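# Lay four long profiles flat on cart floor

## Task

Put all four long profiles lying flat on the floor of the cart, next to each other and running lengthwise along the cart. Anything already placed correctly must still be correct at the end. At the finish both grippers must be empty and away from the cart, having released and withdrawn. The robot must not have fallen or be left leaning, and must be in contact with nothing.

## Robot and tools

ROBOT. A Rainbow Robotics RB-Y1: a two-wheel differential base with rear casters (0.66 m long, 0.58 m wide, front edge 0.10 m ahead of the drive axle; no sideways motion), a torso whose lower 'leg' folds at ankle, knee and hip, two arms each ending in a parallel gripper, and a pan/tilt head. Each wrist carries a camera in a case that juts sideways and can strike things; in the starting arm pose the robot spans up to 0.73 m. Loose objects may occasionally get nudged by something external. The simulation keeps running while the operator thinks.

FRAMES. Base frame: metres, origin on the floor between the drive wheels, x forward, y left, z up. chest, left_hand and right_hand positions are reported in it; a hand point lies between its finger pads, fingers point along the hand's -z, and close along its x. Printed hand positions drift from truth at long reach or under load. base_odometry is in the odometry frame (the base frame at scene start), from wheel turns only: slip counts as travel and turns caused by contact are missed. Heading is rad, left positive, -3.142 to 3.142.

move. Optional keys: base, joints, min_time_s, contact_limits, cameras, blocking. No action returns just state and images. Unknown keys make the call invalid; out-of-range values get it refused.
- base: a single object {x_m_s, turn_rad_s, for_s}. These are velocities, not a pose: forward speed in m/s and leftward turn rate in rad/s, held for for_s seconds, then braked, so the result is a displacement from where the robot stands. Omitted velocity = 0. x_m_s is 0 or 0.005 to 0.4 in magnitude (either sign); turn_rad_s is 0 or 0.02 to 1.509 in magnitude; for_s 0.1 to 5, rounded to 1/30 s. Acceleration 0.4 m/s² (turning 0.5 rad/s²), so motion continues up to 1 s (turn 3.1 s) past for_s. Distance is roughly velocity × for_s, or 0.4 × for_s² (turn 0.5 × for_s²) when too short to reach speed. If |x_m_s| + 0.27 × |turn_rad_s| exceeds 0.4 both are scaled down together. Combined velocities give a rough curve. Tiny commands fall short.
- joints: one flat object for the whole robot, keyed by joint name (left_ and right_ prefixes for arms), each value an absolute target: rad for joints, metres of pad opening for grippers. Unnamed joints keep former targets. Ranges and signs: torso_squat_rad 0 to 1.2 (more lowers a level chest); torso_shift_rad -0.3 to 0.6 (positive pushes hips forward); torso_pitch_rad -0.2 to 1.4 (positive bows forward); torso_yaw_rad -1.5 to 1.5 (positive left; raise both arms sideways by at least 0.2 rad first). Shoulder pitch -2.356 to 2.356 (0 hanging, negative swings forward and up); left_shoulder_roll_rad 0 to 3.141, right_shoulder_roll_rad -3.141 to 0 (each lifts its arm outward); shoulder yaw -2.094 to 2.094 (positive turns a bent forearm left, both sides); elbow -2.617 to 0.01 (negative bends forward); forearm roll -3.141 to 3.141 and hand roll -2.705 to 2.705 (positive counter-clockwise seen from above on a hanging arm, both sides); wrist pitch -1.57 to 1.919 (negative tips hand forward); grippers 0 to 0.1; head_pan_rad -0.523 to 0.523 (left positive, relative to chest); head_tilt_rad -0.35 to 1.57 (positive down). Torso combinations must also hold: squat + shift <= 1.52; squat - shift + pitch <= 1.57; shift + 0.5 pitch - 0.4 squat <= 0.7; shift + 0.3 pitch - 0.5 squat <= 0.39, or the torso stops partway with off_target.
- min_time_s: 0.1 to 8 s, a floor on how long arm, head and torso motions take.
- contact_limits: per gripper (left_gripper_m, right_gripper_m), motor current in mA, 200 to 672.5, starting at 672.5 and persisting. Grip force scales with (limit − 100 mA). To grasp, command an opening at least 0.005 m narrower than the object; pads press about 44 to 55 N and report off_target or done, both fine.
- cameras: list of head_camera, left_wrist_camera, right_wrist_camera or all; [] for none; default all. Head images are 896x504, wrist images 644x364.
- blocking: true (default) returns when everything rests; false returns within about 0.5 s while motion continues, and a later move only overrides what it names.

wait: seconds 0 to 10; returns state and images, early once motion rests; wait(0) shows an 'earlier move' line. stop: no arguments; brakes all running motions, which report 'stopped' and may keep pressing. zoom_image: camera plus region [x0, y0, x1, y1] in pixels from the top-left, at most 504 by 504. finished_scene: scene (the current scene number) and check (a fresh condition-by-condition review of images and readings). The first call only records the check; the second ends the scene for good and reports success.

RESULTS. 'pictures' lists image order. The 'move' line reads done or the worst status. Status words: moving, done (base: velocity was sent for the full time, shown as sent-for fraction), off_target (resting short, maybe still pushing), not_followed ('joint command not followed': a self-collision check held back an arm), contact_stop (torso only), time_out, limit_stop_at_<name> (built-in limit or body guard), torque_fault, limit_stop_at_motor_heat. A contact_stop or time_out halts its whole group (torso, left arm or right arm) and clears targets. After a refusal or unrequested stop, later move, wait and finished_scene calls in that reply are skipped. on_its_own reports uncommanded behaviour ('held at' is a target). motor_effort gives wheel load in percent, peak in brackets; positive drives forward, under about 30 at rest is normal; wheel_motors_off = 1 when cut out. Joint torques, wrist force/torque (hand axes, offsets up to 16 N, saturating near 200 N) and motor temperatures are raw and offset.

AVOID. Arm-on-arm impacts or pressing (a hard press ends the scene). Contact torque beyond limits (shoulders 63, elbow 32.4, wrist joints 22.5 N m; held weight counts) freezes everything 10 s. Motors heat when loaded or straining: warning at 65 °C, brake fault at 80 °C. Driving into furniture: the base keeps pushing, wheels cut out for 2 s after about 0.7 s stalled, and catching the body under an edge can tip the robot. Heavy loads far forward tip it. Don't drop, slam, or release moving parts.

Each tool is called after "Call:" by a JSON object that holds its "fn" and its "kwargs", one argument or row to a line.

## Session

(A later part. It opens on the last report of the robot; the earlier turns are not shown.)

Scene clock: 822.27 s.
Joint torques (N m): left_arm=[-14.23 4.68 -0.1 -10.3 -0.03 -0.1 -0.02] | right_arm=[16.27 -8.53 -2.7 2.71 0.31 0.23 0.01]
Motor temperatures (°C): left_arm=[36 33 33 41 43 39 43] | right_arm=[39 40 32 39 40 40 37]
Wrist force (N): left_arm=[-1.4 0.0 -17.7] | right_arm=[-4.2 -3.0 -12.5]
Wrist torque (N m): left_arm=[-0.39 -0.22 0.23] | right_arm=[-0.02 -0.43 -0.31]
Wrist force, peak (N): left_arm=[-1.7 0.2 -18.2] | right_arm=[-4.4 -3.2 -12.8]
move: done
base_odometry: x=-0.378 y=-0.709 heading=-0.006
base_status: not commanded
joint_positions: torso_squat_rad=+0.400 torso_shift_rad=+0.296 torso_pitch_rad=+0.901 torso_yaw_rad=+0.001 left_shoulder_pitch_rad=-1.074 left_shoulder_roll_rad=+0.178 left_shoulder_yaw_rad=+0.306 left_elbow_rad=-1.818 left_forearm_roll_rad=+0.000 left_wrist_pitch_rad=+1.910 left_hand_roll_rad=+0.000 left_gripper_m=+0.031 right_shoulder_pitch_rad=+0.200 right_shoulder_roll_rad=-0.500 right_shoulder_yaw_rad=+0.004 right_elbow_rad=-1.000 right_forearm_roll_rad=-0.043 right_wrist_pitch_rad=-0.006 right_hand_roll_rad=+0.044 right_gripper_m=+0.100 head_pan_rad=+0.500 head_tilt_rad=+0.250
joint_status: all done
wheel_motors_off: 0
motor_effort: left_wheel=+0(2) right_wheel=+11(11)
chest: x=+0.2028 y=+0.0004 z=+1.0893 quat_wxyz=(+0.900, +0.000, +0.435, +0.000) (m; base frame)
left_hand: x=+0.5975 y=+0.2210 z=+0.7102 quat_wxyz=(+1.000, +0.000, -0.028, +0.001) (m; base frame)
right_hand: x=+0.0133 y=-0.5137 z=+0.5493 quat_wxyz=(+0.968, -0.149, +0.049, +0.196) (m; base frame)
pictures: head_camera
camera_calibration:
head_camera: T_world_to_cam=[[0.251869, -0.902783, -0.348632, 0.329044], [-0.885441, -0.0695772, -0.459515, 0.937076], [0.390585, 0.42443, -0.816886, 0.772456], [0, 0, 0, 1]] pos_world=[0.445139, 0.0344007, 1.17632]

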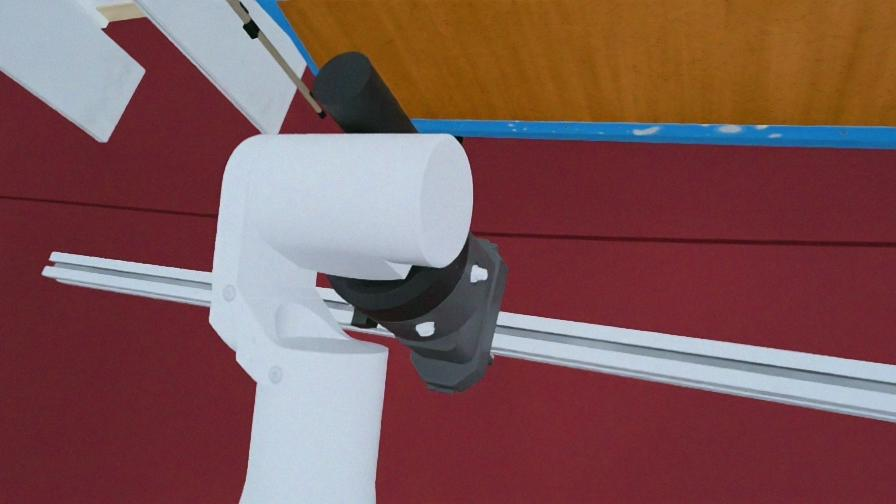

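Call:
{"fn": "move", "kwargs": {
  "base": {"turn_rad_s":-0.03,"for_s":0.37},
  "joints": {"left_forearm_roll_rad":0.0477,"left_wrist_pitch_rad":1.91,"left_hand_roll_rad":0.0159,"head_pan_rad":0},
  "cameras": ["head_camera"]
}}

Call:
{"fn": "move", "kwargs": {
  "base": {"x_m_s":0.3,"for_s":1.763},
  "cameras": ["head_camera","left_wrist_camera"]
}}

Scene clock: 837.40 s.
Joint torques (N m): left_arm=[-14.27 4.48 -0.29 -10.71 -0.32 -0.38 0.41] | right_arm=[16.61 -8.91 -2.92 2.62 0.24 0.08 0.13]
Motor temperatures (°C): left_arm=[36 33 33 41 43 39 43] | right_arm=[39 40 32 39 40 40 37]
Wrist force (N): left_arm=[-2.2 0.8 -18.0] | right_arm=[-4.0 -3.2 -12.4]
Wrist torque (N m): left_arm=[-0.33 -0.28 0.22] | right_arm=[-0.01 -0.41 -0.32]
Wrist force, peak (N): left_arm=[-2.1 -2.1 -18.2] | right_arm=[-4.0 -3.0 -13.0]
move: done
base_odometry: x=-0.378 y=-0.709 heading=-0.017
base_status: done (sent for 0.37 of 0.37 s)
joint_positions: torso_squat_rad=+0.400 torso_shift_rad=+0.296 torso_pitch_rad=+0.901 torso_yaw_rad=+0.001 left_shoulder_pitch_rad=-1.074 left_shoulder_roll_rad=+0.178 left_shoulder_yaw_rad=+0.306 left_elbow_rad=-1.818 left_forearm_roll_rad=+0.048 left_wrist_pitch_rad=+1.910 left_hand_roll_rad=+0.016 left_gripper_m=+0.031 right_shoulder_pitch_rad=+0.200 right_shoulder_roll_rad=-0.500 right_shoulder_yaw_rad=+0.004 right_elbow_rad=-1.000 right_forearm_roll_rad=-0.043 right_wrist_pitch_rad=-0.006 right_hand_roll_rad=+0.044 right_gripper_m=+0.100 head_pan_rad=+0.000 head_tilt_rad=+0.250
joint_status: all done
wheel_motors_off: 0
motor_effort: left_wheel=-5(13) right_wheel=+7(11)
chest: x=+0.2028 y=+0.0003 z=+1.0893 quat_wxyz=(+0.900, +0.000, +0.435, +0.000) (m; base frame)
left_hand: x=+0.5974 y=+0.2106 z=+0.7104 quat_wxyz=(+0.999, -0.022, -0.028, +0.000) (m; base frame)
right_hand: x=+0.0133 y=-0.5137 z=+0.5493 quat_wxyz=(+0.968, -0.149, +0.049, +0.196) (m; base frame)
pictures: head_camera
camera_calibration:
head_camera: T_world_to_cam=[[-0.0495243, -0.998268, 0.0317675, -0.0135151], [-0.891551, 0.0298483, -0.451935, 0.930237], [0.450204, -0.0507041, -0.891485, 0.839699], [0, 0, 0, 1]] pos_world=[0.450649, 0.00131849, 1.16941]

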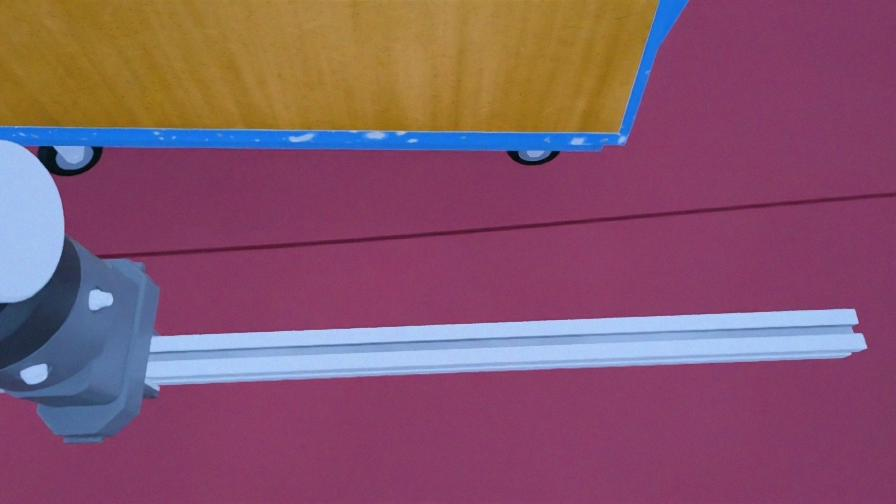

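Scene clock: 840.23 s.
Joint torques (N m): left_arm=[-14.19 5.13 0.68 -10.52 -0.24 -0.25 0.62] | right_arm=[16.7 -7.95 -3.08 2.76 0.38 0.31 0.22]
Motor temperatures (°C): left_arm=[36 33 33 41 43 39 43] | right_arm=[39 40 32 39 40 40 37]
Wrist force (N): left_arm=[-2.2 0.6 -17.5] | right_arm=[-4.3 -3.2 -12.6]
Wrist torque (N m): left_arm=[-0.34 -0.27 0.24] | right_arm=[0.00 -0.44 -0.32]
Wrist force, peak (N): left_arm=[-1.8 0.8 -18.5] | right_arm=[-4.2 -3.2 -12.9]
move: done
base_odometry: x=+0.152 y=-0.717 heading=-0.017
base_status: done (sent for 1.77 of 1.77 s)
joint_positions: torso_squat_rad=+0.400 torso_shift_rad=+0.296 torso_pitch_rad=+0.901 torso_yaw_rad=+0.001 left_shoulder_pitch_rad=-1.074 left_shoulder_roll_rad=+0.178 left_shoulder_yaw_rad=+0.306 left_elbow_rad=-1.818 left_forearm_roll_rad=+0.048 left_wrist_pitch_rad=+1.910 left_hand_roll_rad=+0.016 left_gripper_m=+0.031 right_shoulder_pitch_rad=+0.200 right_shoulder_roll_rad=-0.500 right_shoulder_yaw_rad=+0.004 right_elbow_rad=-1.000 right_forearm_roll_rad=-0.043 right_wrist_pitch_rad=-0.006 right_hand_roll_rad=+0.044 right_gripper_m=+0.100 head_pan_rad=+0.000 head_tilt_rad=+0.250
joint_status: not commanded
wheel_motors_off: 0
motor_effort: left_wheel=-3(30) right_wheel=-1(37)
chest: x=+0.2028 y=+0.0003 z=+1.0893 quat_wxyz=(+0.900, +0.000, +0.435, +0.000) (m; base frame)
left_hand: x=+0.5975 y=+0.2106 z=+0.7104 quat_wxyz=(+0.999, -0.022, -0.028, +0.000) (m; base frame)
right_hand: x=+0.0133 y=-0.5137 z=+0.5493 quat_wxyz=(+0.968, -0.149, +0.049, +0.196) (m; base frame)
pictures: head_camera, left_wrist_camera
camera_calibration:
head_camera: T_world_to_cam=[[-0.0495249, -0.998268, 0.0317666, -0.0135136], [-0.891542, 0.0298483, -0.451953, 0.930263], [0.450222, -0.0507042, -0.891476, 0.839684], [0, 0, 0, 1]] pos_world=[0.450656, 0.00131856, 1.16942]
left_wrist_camera: T_world_to_cam=[[0.995796, 0.0237608, 0.0884648, -0.663437], [-0.0252239, -0.857303, 0.514194, -0.137734], [0.0880588, -0.514263, -0.853099, 0.740552], [0, 0, 0, 1]] pos_world=[0.591961, 0.278523, 0.761277]

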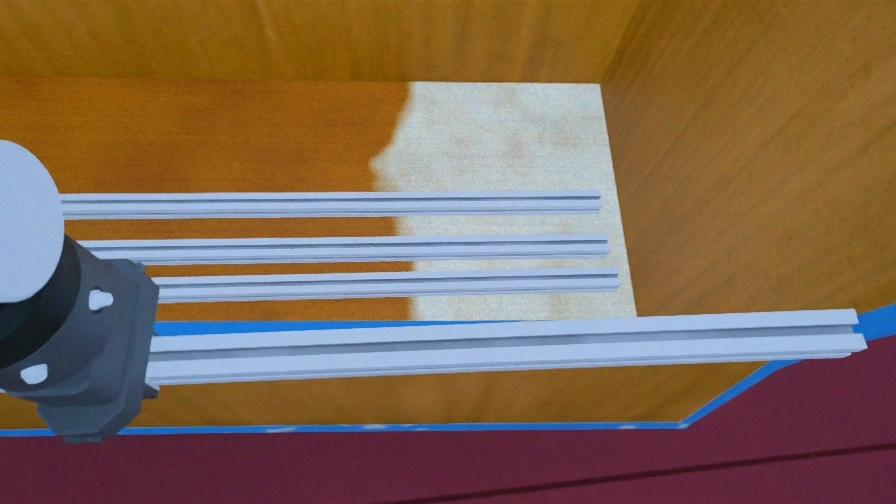

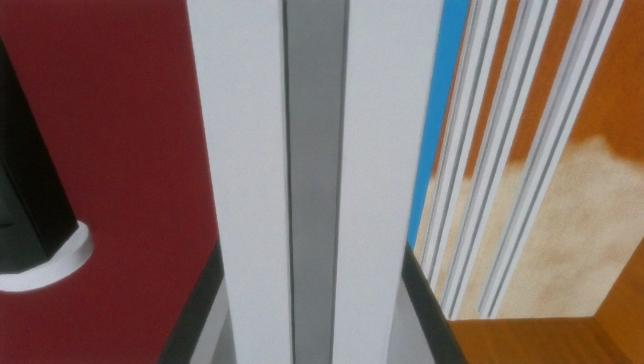

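Call:
{"fn": "move", "kwargs": {
  "base": {"x_m_s":0.3,"for_s":1.003},
  "joints": {"head_pan_rad":-0.3},
  "cameras": []
}}

Call:
{"fn": "move", "kwargs": {
  "joints": {"torso_squat_rad":0.65,"torso_pitch_rad":1.0,"left_shoulder_pitch_rad":-0.841,"left_shoulder_roll_rad":0.111,"left_shoulder_yaw_rad":0.258,"left_elbow_rad":-1.613,"left_forearm_roll_rad":0.02,"left_wrist_pitch_rad":1.423,"left_hand_roll_rad":-0.003},
  "min_time_s": 2.5,
  "cameras": ["head_camera","left_wrist_camera"]
}}

Scene clock: 878.30 s.
Joint torques (N m): left_arm=[-14.5 4.49 0.27 -10.05 -0.42 -0.19 0.42] | right_arm=[17.01 -8.24 -2.86 3.01 0.43 0.31 0.05]
Motor temperatures (°C): left_arm=[37 33 33 41 43 38 42] | right_arm=[39 40 32 39 40 40 37]
Wrist force (N): left_arm=[-1.7 0.4 -17.4] | right_arm=[-4.2 -3.1 -12.6]
Wrist torque (N m): left_arm=[-0.28 -0.23 0.20] | right_arm=[-0.02 -0.44 -0.30]
Wrist force, peak (N): left_arm=[-3.1 0.5 -18.5] | right_arm=[-4.2 -3.2 -12.9]
move: done
base_odometry: x=+0.452 y=-0.722 heading=-0.017
base_status: done (sent for 1 of 1 s)
joint_positions: torso_squat_rad=+0.400 torso_shift_rad=+0.296 torso_pitch_rad=+0.901 torso_yaw_rad=+0.001 left_shoulder_pitch_rad=-1.074 left_shoulder_roll_rad=+0.178 left_shoulder_yaw_rad=+0.306 left_elbow_rad=-1.818 left_forearm_roll_rad=+0.048 left_wrist_pitch_rad=+1.910 left_hand_roll_rad=+0.016 left_gripper_m=+0.031 right_shoulder_pitch_rad=+0.200 right_shoulder_roll_rad=-0.500 right_shoulder_yaw_rad=+0.004 right_elbow_rad=-1.000 right_forearm_roll_rad=-0.043 right_wrist_pitch_rad=-0.006 right_hand_roll_rad=+0.044 right_gripper_m=+0.100 head_pan_rad=-0.300 head_tilt_rad=+0.250
joint_status: all done
wheel_motors_off: 0
motor_effort: left_wheel=-3(25) right_wheel=-2(27)
chest: x=+0.2028 y=+0.0003 z=+1.0893 quat_wxyz=(+0.900, +0.000, +0.435, +0.000) (m; base frame)
left_hand: x=+0.5975 y=+0.2106 z=+0.7104 quat_wxyz=(+0.999, -0.022, -0.028, +0.000) (m; base frame)
right_hand: x=+0.0134 y=-0.5137 z=+0.5493 quat_wxyz=(+0.968, -0.149, +0.049, +0.196) (m; base frame)
pictures: none
No camera images: "cameras" was empty.

Scene clock: 881.10 s.
Joint torques (N m): left_arm=[-6.63 0.74 -1.24 -9.89 -0.44 -0.18 -0.05] | right_arm=[18.14 -6.67 -2.77 3.67 0.31 0.34 0.2]
Motor temperatures (°C): left_arm=[37 33 33 41 43 38 42] | right_arm=[39 40 32 39 40 40 37]
Wrist force (N): left_arm=[-0.3 0.3 -18.0] | right_arm=[-3.4 -3.2 -12.5]
Wrist torque (N m): left_arm=[-0.34 -0.14 0.20] | right_arm=[0.00 -0.42 -0.30]
Wrist force, peak (N): left_arm=[-0.9 0.2 -18.9] | right_arm=[-3.9 -3.3 -13.1]
move: done
base_odometry: x=+0.452 y=-0.722 heading=-0.017
base_status: not commanded
joint_positions: torso_squat_rad=+0.650 torso_shift_rad=+0.296 torso_pitch_rad=+1.000 torso_yaw_rad=+0.001 left_shoulder_pitch_rad=-0.841 left_shoulder_roll_rad=+0.111 left_shoulder_yaw_rad=+0.258 left_elbow_rad=-1.612 left_forearm_roll_rad=+0.020 left_wrist_pitch_rad=+1.423 left_hand_roll_rad=-0.003 left_gripper_m=+0.031 right_shoulder_pitch_rad=+0.200 right_shoulder_roll_rad=-0.500 right_shoulder_yaw_rad=+0.004 right_elbow_rad=-1.000 right_forearm_roll_rad=-0.043 right_wrist_pitch_rad=-0.006 right_hand_roll_rad=+0.044 right_gripper_m=+0.100 head_pan_rad=-0.300 head_tilt_rad=+0.250
joint_status: all done
wheel_motors_off: 0
motor_effort: left_wheel=-1(4) right_wheel=+0(4)
chest: x=+0.1951 y=+0.0003 z=+0.9806 quat_wxyz=(+0.877, +0.000, +0.480, +0.000) (m; base frame)
left_hand: x=+0.4887 y=+0.2163 z=+0.4477 quat_wxyz=(+1.000, -0.010, +0.001, +0.001) (m; base frame)
right_hand: x=-0.0472 y=-0.5137 z=+0.4621 quat_wxyz=(+0.964, -0.139, +0.097, +0.204) (m; base frame)
pictures: head_camera, left_wrist_camera
camera_calibration:
head_camera: T_world_to_cam=[[-0.204109, -0.937244, 0.282691, -0.219932], [-0.922442, 0.0874461, -0.376103, 0.805512], [0.32778, -0.337532, -0.882402, 0.762592], [0, 0, 0, 1]] pos_world=[0.448186, -0.01917, 1.03804]
left_wrist_camera: T_world_to_cam=[[0.999203, 0.0229726, 0.0326543, -0.508549], [0.0038918, -0.870029, 0.492986, -0.00246804], [0.0397353, -0.492466, -0.869424, 0.555219], [0, 0, 0, 1]] pos_world=[0.486091, 0.282962, 0.500544]

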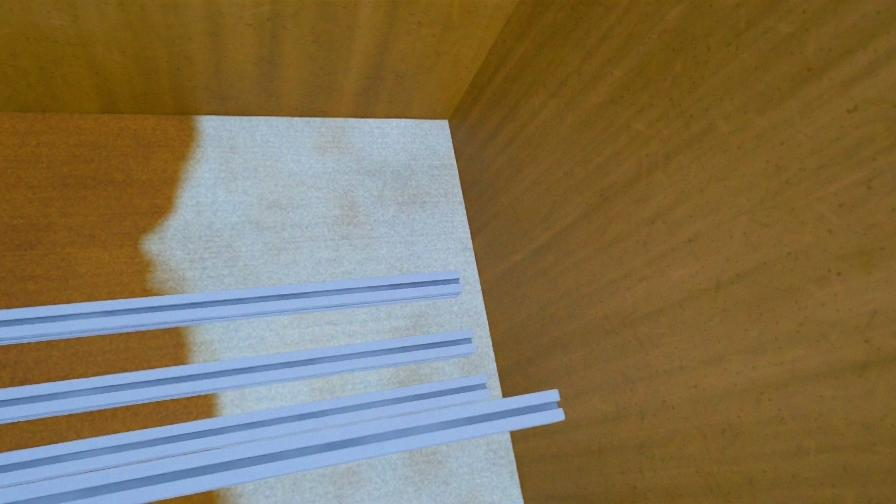

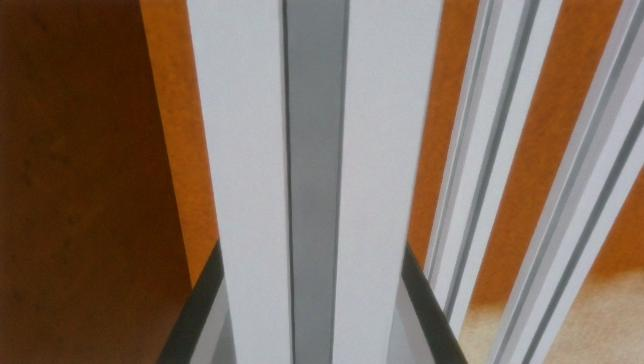

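Call:
{"fn": "move", "kwargs": {
  "joints": {"left_shoulder_pitch_rad":-1.140,"left_shoulder_roll_rad":0.198,"left_shoulder_yaw_rad":0.316,"left_elbow_rad":-0.5574,"left_forearm_roll_rad":0.0321,"left_wrist_pitch_rad":0.673,"left_hand_roll_rad":-0.0251},
  "min_time_s": 3,
  "cameras": ["head_camera","left_wrist_camera"]
}}

Scene clock: 890.10 s.
Joint torques (N m): left_arm=[-8.45 3.51 0.66 -5.19 0.37 0.01 -0.23] | right_arm=[18.6 -6.93 -2.63 3.73 0.33 0.52 -0.02]
Motor temperatures (°C): left_arm=[36 33 33 41 43 38 42] | right_arm=[39 40 32 39 40 40 37]
Wrist force (N): left_arm=[-0.5 0.0 -16.4] | right_arm=[-3.7 -3.5 -12.6]
Wrist torque (N m): left_arm=[-0.08 -0.21 0.21] | right_arm=[0.04 -0.45 -0.31]
Wrist force, peak (N): left_arm=[-1.4 0.5 -18.6] | right_arm=[-3.6 -3.4 -13.1]
move: done
base_odometry: x=+0.452 y=-0.722 heading=-0.017
base_status: not commanded
joint_positions: torso_squat_rad=+0.650 torso_shift_rad=+0.296 torso_pitch_rad=+1.000 torso_yaw_rad=+0.001 left_shoulder_pitch_rad=-1.140 left_shoulder_roll_rad=+0.198 left_shoulder_yaw_rad=+0.316 left_elbow_rad=-0.557 left_forearm_roll_rad=+0.032 left_wrist_pitch_rad=+0.673 left_hand_roll_rad=-0.025 left_gripper_m=+0.031 right_shoulder_pitch_rad=+0.200 right_shoulder_roll_rad=-0.500 right_shoulder_yaw_rad=+0.004 right_elbow_rad=-1.000 right_forearm_roll_rad=-0.043 right_wrist_pitch_rad=-0.006 right_hand_roll_rad=+0.044 right_gripper_m=+0.100 head_pan_rad=-0.300 head_tilt_rad=+0.250
joint_status: all done
wheel_motors_off: 0
motor_effort: left_wheel=-1(8) right_wheel=+1(5)
chest: x=+0.1951 y=+0.0003 z=+0.9806 quat_wxyz=(+0.878, +0.000, +0.480, +0.000) (m; base frame)
left_hand: x=+0.4599 y=+0.2157 z=+0.3031 quat_wxyz=(+1.000, -0.010, +0.000, +0.000) (m; base frame)
right_hand: x=-0.0472 y=-0.5137 z=+0.4620 quat_wxyz=(+0.964, -0.139, +0.097, +0.204) (m; base frame)
pictures: head_camera, left_wrist_camera
camera_calibration:
head_camera: T_world_to_cam=[[-0.204164, -0.937279, 0.282533, -0.21983], [-0.922394, 0.0875183, -0.376206, 0.805572], [0.327883, -0.337414, -0.882408, 0.76258], [0, 0, 0, 1]] pos_world=[0.448136, -0.0192389, 1.03808]
left_wrist_camera: T_world_to_cam=[[0.999194, 0.0221766, 0.0334454, -0.47503], [0.00278242, -0.869712, 0.493553, 0.0686495], [0.0400332, -0.493062, -0.869073, 0.430204], [0, 0, 0, 1]] pos_world=[0.457234, 0.282357, 0.355884]

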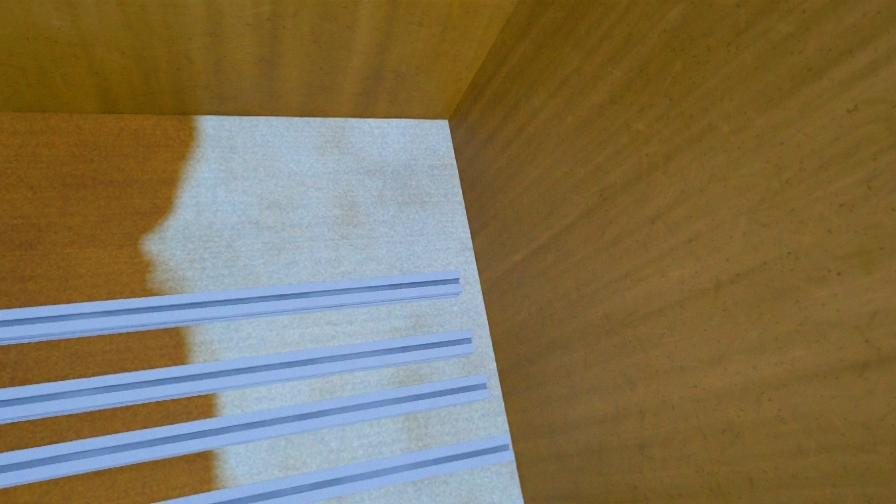

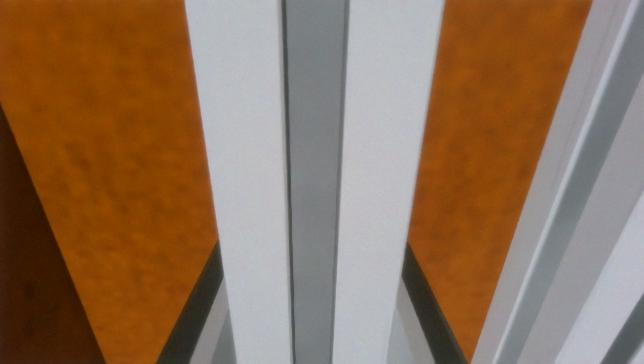

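Call:
{"fn": "move", "kwargs": {
  "joints": {"torso_squat_rad":0.662},
  "min_time_s": 1,
  "cameras": ["head_camera"]
}}

Scene clock: 893.70 s.
Joint torques (N m): left_arm=[-5.26 4.08 0.29 -2.28 -0.06 -4.74 -0.22] | right_arm=[18.08 -7.64 -2.06 3.64 0.34 0.54 -0.17]
Motor temperatures (°C): left_arm=[36 33 33 40 43 38 42] | right_arm=[39 40 32 39 40 40 37]
Wrist force (N): left_arm=[-27.3 -4.8 91.9] | right_arm=[-3.7 -3.2 -12.8]
Wrist torque (N m): left_arm=[0.28 -1.55 0.13] | right_arm=[0.02 -0.44 -0.32]
Wrist force, peak (N): left_arm=[-27.3 -4.8 92.9] | right_arm=[-3.7 -3.3 -13.1]
move: done
base_odometry: x=+0.452 y=-0.722 heading=-0.017
base_status: not commanded
joint_positions: torso_squat_rad=+0.662 torso_shift_rad=+0.295 torso_pitch_rad=+0.997 torso_yaw_rad=+0.001 left_shoulder_pitch_rad=-1.140 left_shoulder_roll_rad=+0.198 left_shoulder_yaw_rad=+0.316 left_elbow_rad=-0.558 left_forearm_roll_rad=+0.032 left_wrist_pitch_rad=+0.674 left_hand_roll_rad=-0.025 left_gripper_m=+0.031 right_shoulder_pitch_rad=+0.200 right_shoulder_roll_rad=-0.500 right_shoulder_yaw_rad=+0.004 right_elbow_rad=-1.000 right_forearm_roll_rad=-0.043 right_wrist_pitch_rad=-0.006 right_hand_roll_rad=+0.044 right_gripper_m=+0.100 head_pan_rad=-0.300 head_tilt_rad=+0.250
joint_status: all done
wheel_motors_off: 0
motor_effort: left_wheel=+4(4) right_wheel=+2(2)
chest: x=+0.1922 y=+0.0001 z=+0.9767 quat_wxyz=(+0.878, +0.000, +0.478, +0.001) (m; base frame)
left_hand: x=+0.4598 y=+0.2159 z=+0.3006 quat_wxyz=(+1.000, -0.010, -0.002, +0.000) (m; base frame)
right_hand: x=-0.0483 y=-0.5135 z=+0.4570 quat_wxyz=(+0.964, -0.139, +0.095, +0.204) (m; base frame)
pictures: head_camera
camera_calibration:
head_camera: T_world_to_cam=[[-0.204932, -0.93753, 0.28114, -0.218009], [-0.921141, 0.0876266, -0.379237, 0.804163], [0.330911, -0.336688, -0.881555, 0.758628], [0, 0, 0, 1]] pos_world=[0.445032, -0.0194353, 1.03503]

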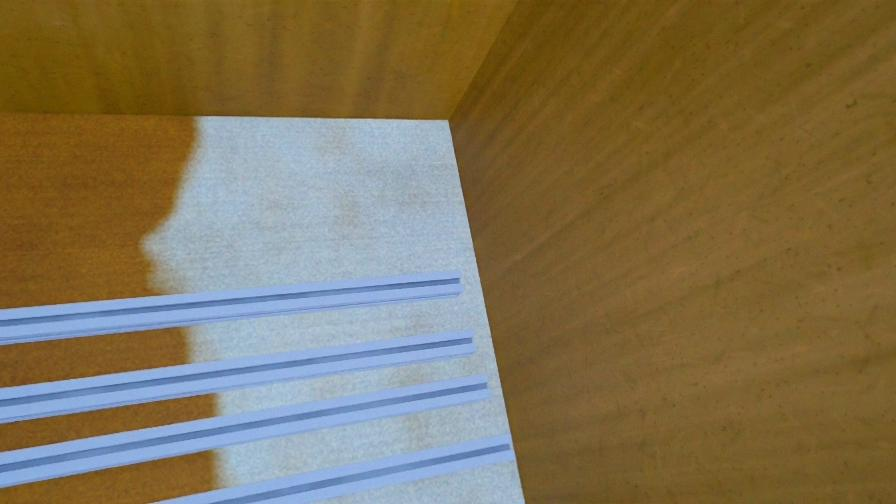

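Call:
{"fn": "move", "kwargs": {
  "joints": {"left_gripper_m":0.055,"head_pan_rad":0.5},
  "cameras": ["head_camera"]
}}

Call:
{"fn": "move", "kwargs": {
  "joints": {"torso_squat_rad":0.55},
  "min_time_s": 0.8,
  "cameras": ["head_camera","left_wrist_camera"]
}}

Scene clock: 898.27 s.
Joint torques (N m): left_arm=[-4.3 2.36 0.37 -1.62 -0.35 -5.17 0.05] | right_arm=[18.64 -6.99 -2.49 3.61 0.32 0.26 0.04]
Motor temperatures (°C): left_arm=[36 33 33 40 43 39 42] | right_arm=[39 40 32 39 40 40 37]
Wrist force (N): left_arm=[-29.1 -4.2 84.9] | right_arm=[-3.5 -3.1 -12.7]
Wrist torque (N m): left_arm=[0.18 -2.26 0.19] | right_arm=[0.01 -0.43 -0.31]
Wrist force, peak (N): left_arm=[-47.0 -5.3 129.0] | right_arm=[-3.8 -3.5 -13.1]
move: done
base_odometry: x=+0.452 y=-0.722 heading=-0.017
base_status: not commanded
joint_positions: torso_squat_rad=+0.662 torso_shift_rad=+0.295 torso_pitch_rad=+0.997 torso_yaw_rad=+0.001 left_shoulder_pitch_rad=-1.141 left_shoulder_roll_rad=+0.198 left_shoulder_yaw_rad=+0.316 left_elbow_rad=-0.558 left_forearm_roll_rad=+0.032 left_wrist_pitch_rad=+0.674 left_hand_roll_rad=-0.025 left_gripper_m=+0.055 right_shoulder_pitch_rad=+0.200 right_shoulder_roll_rad=-0.500 right_shoulder_yaw_rad=+0.004 right_elbow_rad=-1.000 right_forearm_roll_rad=-0.043 right_wrist_pitch_rad=-0.006 right_hand_roll_rad=+0.044 right_gripper_m=+0.100 head_pan_rad=+0.500 head_tilt_rad=+0.250
joint_status: all done
wheel_motors_off: 0
motor_effort: left_wheel=+10(15) right_wheel=+2(10)
chest: x=+0.1922 y=+0.0000 z=+0.9767 quat_wxyz=(+0.878, +0.000, +0.478, +0.001) (m; base frame)
left_hand: x=+0.4601 y=+0.2161 z=+0.3006 quat_wxyz=(+1.000, -0.010, -0.002, +0.000) (m; base frame)
right_hand: x=-0.0482 y=-0.5136 z=+0.4568 quat_wxyz=(+0.964, -0.139, +0.095, +0.204) (m; base frame)
pictures: head_camera
camera_calibration:
head_camera: T_world_to_cam=[[0.217277, -0.902349, -0.372232, 0.321816], [-0.925515, -0.0692662, -0.372323, 0.798455], [0.310182, 0.425403, -0.850188, 0.73271], [0, 0, 0, 1]] pos_world=[0.441785, 0.0339996, 1.04001]

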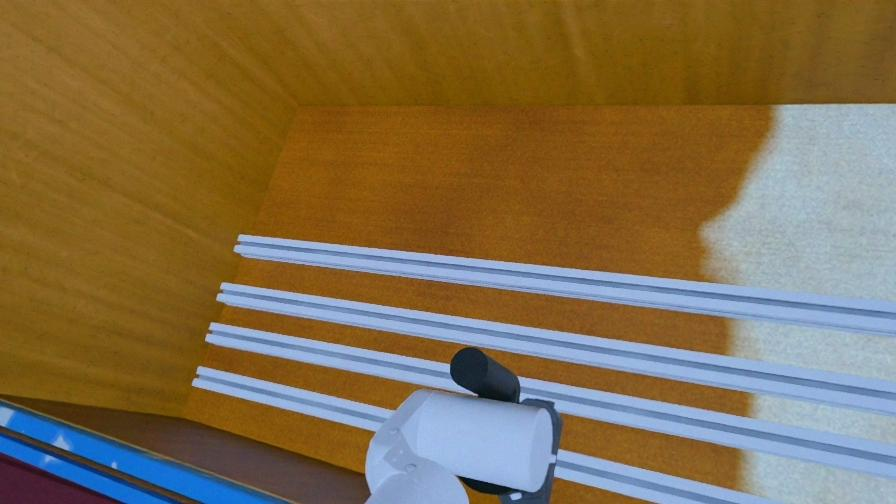

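Scene clock: 899.47 s.
Joint torques (N m): left_arm=[-6.84 1.84 0.43 -4.02 -0.12 0.01 -0.14] | right_arm=[18.3 -6.69 -2.62 3.59 0.32 0.38 -0.08]
Motor temperatures (°C): left_arm=[36 33 33 40 43 39 42] | right_arm=[39 40 32 39 40 40 37]
Wrist force (N): left_arm=[-1.2 0.2 -8.3] | right_arm=[-3.5 -3.5 -12.6]
Wrist torque (N m): left_arm=[-0.28 -0.24 0.20] | right_arm=[0.05 -0.42 -0.34]
Wrist force, peak (N): left_arm=[-28.4 -4.4 82.1] | right_arm=[-4.0 -3.3 -12.9]
move: done
base_odometry: x=+0.452 y=-0.722 heading=-0.017
base_status: not commanded
joint_positions: torso_squat_rad=+0.550 torso_shift_rad=+0.296 torso_pitch_rad=+1.000 torso_yaw_rad=+0.001 left_shoulder_pitch_rad=-1.140 left_shoulder_roll_rad=+0.198 left_shoulder_yaw_rad=+0.316 left_elbow_rad=-0.557 left_forearm_roll_rad=+0.032 left_wrist_pitch_rad=+0.673 left_hand_roll_rad=-0.025 left_gripper_m=+0.055 right_shoulder_pitch_rad=+0.200 right_shoulder_roll_rad=-0.500 right_shoulder_yaw_rad=+0.004 right_elbow_rad=-1.000 right_forearm_roll_rad=-0.043 right_wrist_pitch_rad=-0.006 right_hand_roll_rad=+0.044 right_gripper_m=+0.100 head_pan_rad=+0.500 head_tilt_rad=+0.250
joint_status: all done
wheel_motors_off: 0
motor_effort: left_wheel=+0(11) right_wheel=+0(5)
chest: x=+0.2066 y=+0.0002 z=+1.0184 quat_wxyz=(+0.878, +0.000, +0.480, +0.000) (m; base frame)
left_hand: x=+0.4719 y=+0.2158 z=+0.3411 quat_wxyz=(+1.000, -0.010, +0.000, +0.000) (m; base frame)
right_hand: x=-0.0357 y=-0.5137 z=+0.4998 quat_wxyz=(+0.964, -0.139, +0.097, +0.204) (m; base frame)
pictures: head_camera, left_wrist_camera
camera_calibration:
head_camera: T_world_to_cam=[[0.215904, -0.90269, -0.372205, 0.334663], [-0.926724, -0.0693873, -0.369281, 0.824441], [0.30752, 0.424661, -0.851525, 0.765552], [0, 0, 0, 1]] pos_world=[0.456352, 0.0342031, 1.0809]
left_wrist_camera: T_world_to_cam=[[0.999166, 0.0222338, 0.0342479, -0.488564], [0.00244565, -0.86983, 0.493345, 0.0502394], [0.0407588, -0.49285, -0.869159, 0.46243], [0, 0, 0, 1]] pos_world=[0.469185, 0.282471, 0.393872]

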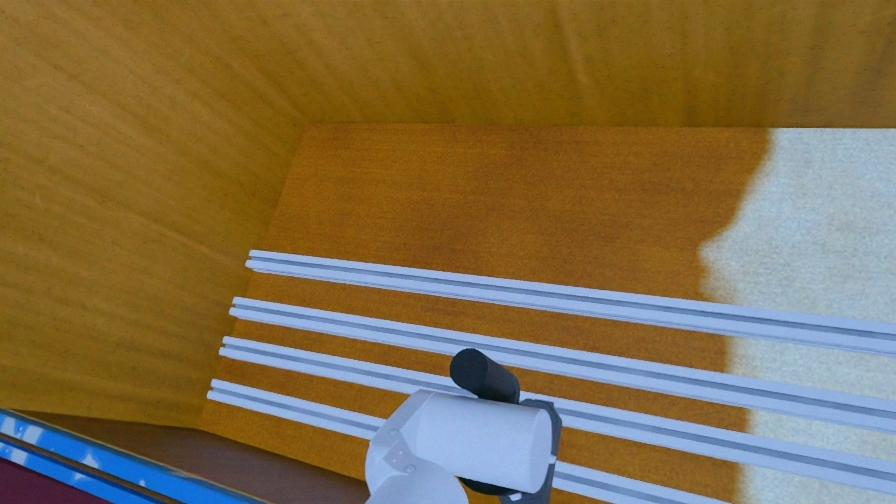

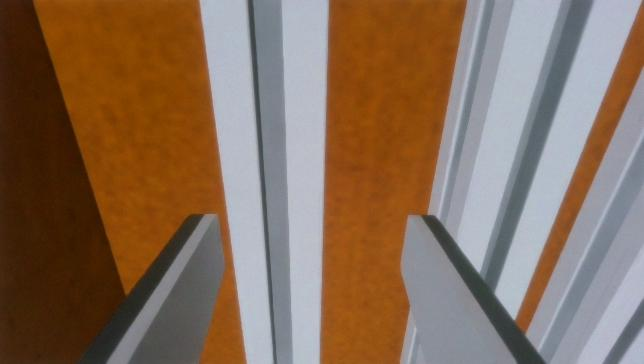

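Call:
{"fn": "move", "kwargs": {
  "joints": {"torso_squat_rad":0.45,"torso_pitch_rad":0.95,"left_shoulder_pitch_rad":-0.841,"left_shoulder_roll_rad":0.111,"left_shoulder_yaw_rad":0.258,"left_elbow_rad":-1.613,"left_forearm_roll_rad":0,"left_wrist_pitch_rad":1.423,"left_hand_roll_rad":0},
  "min_time_s": 1.8,
  "cameras": []
}}

Call:
{"fn": "move", "kwargs": {
  "joints": {"torso_squat_rad":0.4,"torso_pitch_rad":0.9,"left_shoulder_pitch_rad":-1.075,"left_shoulder_roll_rad":0.178,"left_shoulder_yaw_rad":0.306,"left_elbow_rad":-1.819,"left_forearm_roll_rad":0,"left_wrist_pitch_rad":1.91,"left_hand_roll_rad":0,"head_pan_rad":0.1,"head_tilt_rad":0},
  "cameras": ["head_camera"]
}}

Call:
{"fn": "move", "kwargs": {
  "base": {"x_m_s":-0.35,"for_s":1.9},
  "cameras": ["head_camera"]
}}

Scene clock: 912.50 s.
Joint torques (N m): left_arm=[-6.4 0.84 -1.48 -8.68 -0.55 -0.49 0.37] | right_arm=[17.76 -7.29 -1.95 2.78 0.17 0.29 0.02]
Motor temperatures (°C): left_arm=[36 33 33 39 43 39 42] | right_arm=[39 39 32 39 40 40 37]
Wrist force (N): left_arm=[-1.0 0.2 -8.6] | right_arm=[-3.7 -3.4 -12.4]
Wrist torque (N m): left_arm=[-0.32 -0.22 0.25] | right_arm=[0.01 -0.43 -0.34]
Wrist force, peak (N): left_arm=[-1.9 0.8 -9.1] | right_arm=[-3.6 -3.4 -13.0]
move: done
base_odometry: x=+0.452 y=-0.722 heading=-0.017
base_status: not commanded
joint_positions: torso_squat_rad=+0.450 torso_shift_rad=+0.296 torso_pitch_rad=+0.950 torso_yaw_rad=+0.001 left_shoulder_pitch_rad=-0.841 left_shoulder_roll_rad=+0.111 left_shoulder_yaw_rad=+0.258 left_elbow_rad=-1.613 left_forearm_roll_rad=+0.000 left_wrist_pitch_rad=+1.423 left_hand_roll_rad=+0.000 left_gripper_m=+0.055 right_shoulder_pitch_rad=+0.200 right_shoulder_roll_rad=-0.500 right_shoulder_yaw_rad=+0.004 right_elbow_rad=-1.000 right_forearm_roll_rad=-0.043 right_wrist_pitch_rad=-0.006 right_hand_roll_rad=+0.044 right_gripper_m=+0.100 head_pan_rad=+0.500 head_tilt_rad=+0.250
joint_status: all done
wheel_motors_off: 0
motor_effort: left_wheel=+1(1) right_wheel=+0(4)
chest: x=+0.2077 y=+0.0002 z=+1.0633 quat_wxyz=(+0.889, +0.000, +0.457, +0.000) (m; base frame)
left_hand: x=+0.5279 y=+0.2209 z=+0.5460 quat_wxyz=(+1.000, +0.000, -0.025, +0.001) (m; base frame)
right_hand: x=-0.0083 y=-0.5138 z=+0.5332 quat_wxyz=(+0.966, -0.144, +0.073, +0.200) (m; base frame)
pictures: none
No camera images: "cameras" was empty.

Scene clock: 913.60 s.
Joint torques (N m): left_arm=[-11.13 4.21 0.22 -8.21 -0.09 -0.32 0.45] | right_arm=[16.74 -7.62 -2.75 2.53 0.2 0.02 0.02]
Motor temperatures (°C): left_arm=[36 33 33 39 43 39 42] | right_arm=[39 39 32 39 40 40 37]
Wrist force (N): left_arm=[-1.5 0.2 -8.8] | right_arm=[-4.3 -3.1 -12.6]
Wrist torque (N m): left_arm=[-0.30 -0.26 0.22] | right_arm=[-0.01 -0.45 -0.32]
Wrist force, peak (N): left_arm=[-2.9 0.4 -10.6] | right_arm=[-3.9 -3.0 -12.9]
move: done
base_odometry: x=+0.452 y=-0.722 heading=-0.017
base_status: not commanded
joint_positions: torso_squat_rad=+0.400 torso_shift_rad=+0.296 torso_pitch_rad=+0.900 torso_yaw_rad=+0.001 left_shoulder_pitch_rad=-1.075 left_shoulder_roll_rad=+0.178 left_shoulder_yaw_rad=+0.306 left_elbow_rad=-1.819 left_forearm_roll_rad=+0.000 left_wrist_pitch_rad=+1.910 left_hand_roll_rad=+0.000 left_gripper_m=+0.055 right_shoulder_pitch_rad=+0.200 right_shoulder_roll_rad=-0.500 right_shoulder_yaw_rad=+0.004 right_elbow_rad=-1.000 right_forearm_roll_rad=-0.043 right_wrist_pitch_rad=-0.006 right_hand_roll_rad=+0.044 right_gripper_m=+0.100 head_pan_rad=+0.100 head_tilt_rad=+0.000
joint_status: all done
wheel_motors_off: 0
motor_effort: left_wheel=+0(2) right_wheel=+0(3)
chest: x=+0.2025 y=+0.0003 z=+1.0895 quat_wxyz=(+0.900, +0.000, +0.435, +0.000) (m; base frame)
left_hand: x=+0.5980 y=+0.2209 z=+0.7111 quat_wxyz=(+1.000, +0.000, -0.029, +0.001) (m; base frame)
right_hand: x=+0.0134 y=-0.5137 z=+0.5493 quat_wxyz=(+0.968, -0.149, +0.048, +0.196) (m; base frame)
pictures: head_camera
camera_calibration:
head_camera: T_world_to_cam=[[0.00629218, -0.998172, -0.0601062, 0.075527], [-0.753678, 0.0347704, -0.656323, 1.12322], [0.657214, 0.0494304, -0.752082, 0.596055], [0, 0, 0, 1]] pos_world=[0.454334, 0.00687102, 1.19002]

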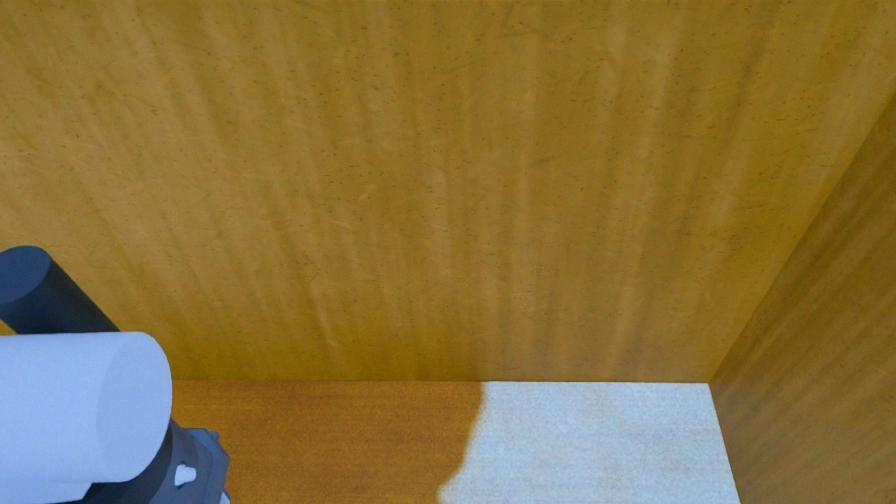

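Scene clock: 916.93 s.
Joint torques (N m): left_arm=[-11.25 3.57 0.68 -8.13 -0.07 -0.22 0.45] | right_arm=[16.1 -7.74 -2.31 2.58 0.37 0.15 -0.04]
Motor temperatures (°C): left_arm=[36 33 33 39 43 39 42] | right_arm=[39 39 32 39 40 40 37]
Wrist force (N): left_arm=[-1.4 0.2 -8.4] | right_arm=[-4.3 -3.2 -12.6]
Wrist torque (N m): left_arm=[-0.28 -0.24 0.23] | right_arm=[-0.02 -0.45 -0.33]
Wrist force, peak (N): left_arm=[-2.2 0.0 -9.0] | right_arm=[-4.3 -3.1 -13.0]
move: done
base_odometry: x=-0.213 y=-0.711 heading=-0.016
base_status: done (sent for 1.9 of 1.9 s)
joint_positions: torso_squat_rad=+0.400 torso_shift_rad=+0.296 torso_pitch_rad=+0.900 torso_yaw_rad=+0.001 left_shoulder_pitch_rad=-1.075 left_shoulder_roll_rad=+0.178 left_shoulder_yaw_rad=+0.306 left_elbow_rad=-1.819 left_forearm_roll_rad=+0.000 left_wrist_pitch_rad=+1.910 left_hand_roll_rad=+0.000 left_gripper_m=+0.055 right_shoulder_pitch_rad=+0.200 right_shoulder_roll_rad=-0.500 right_shoulder_yaw_rad=+0.004 right_elbow_rad=-1.000 right_forearm_roll_rad=-0.043 right_wrist_pitch_rad=-0.006 right_hand_roll_rad=+0.044 right_gripper_m=+0.100 head_pan_rad=+0.100 head_tilt_rad=+0.000
joint_status: not commanded
wheel_motors_off: 0
motor_effort: left_wheel=+3(35) right_wheel=-2(28)
chest: x=+0.2025 y=+0.0003 z=+1.0895 quat_wxyz=(+0.900, +0.000, +0.435, +0.000) (m; base frame)
left_hand: x=+0.5979 y=+0.2209 z=+0.7110 quat_wxyz=(+1.000, +0.000, -0.029, +0.001) (m; base frame)
right_hand: x=+0.0133 y=-0.5138 z=+0.5494 quat_wxyz=(+0.968, -0.149, +0.049, +0.196) (m; base frame)
pictures: head_camera
camera_calibration:
head_camera: T_world_to_cam=[[0.00628951, -0.998172, -0.0601063, 0.0755271], [-0.753707, 0.0347703, -0.65629, 1.12319], [0.65718, 0.0494303, -0.752111, 0.596076], [0, 0, 0, 1]] pos_world=[0.454353, 0.00687112, 1.18999]

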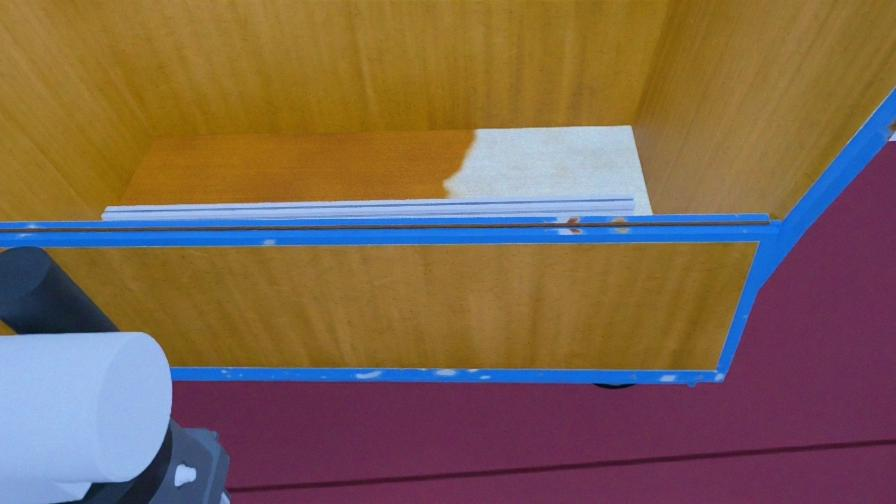

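Call:
{"fn": "finished_scene", "kwargs": {
  "scene": 1,
  "check": "Four profiles seen flat and parallel on floor after release; hands empty and clear, robot off cart by >0.3 m. A tiny push could have shifted one since; the latest picture shows them low behind the rim."
}}

This call ended nothing. Check each condition that your pictures could not show: look closer or test it, and mend what is not met. Then call finished_scene again.

Call:
{"fn": "finished_scene", "kwargs": {
  "scene": 1,
  "check": "Four profiles seen flat, side by side; hands empty, off the cart, touching nothing."
}}

This call ended nothing: the second call must come in a later reply.

Call:
{"fn": "finished_scene", "kwargs": {
  "scene": 1,
  "check": "Four profiles seen flat, parallel, side by side on cart floor; hands empty, off the cart, touching nothing."
}}

The scene is finished: the task was done.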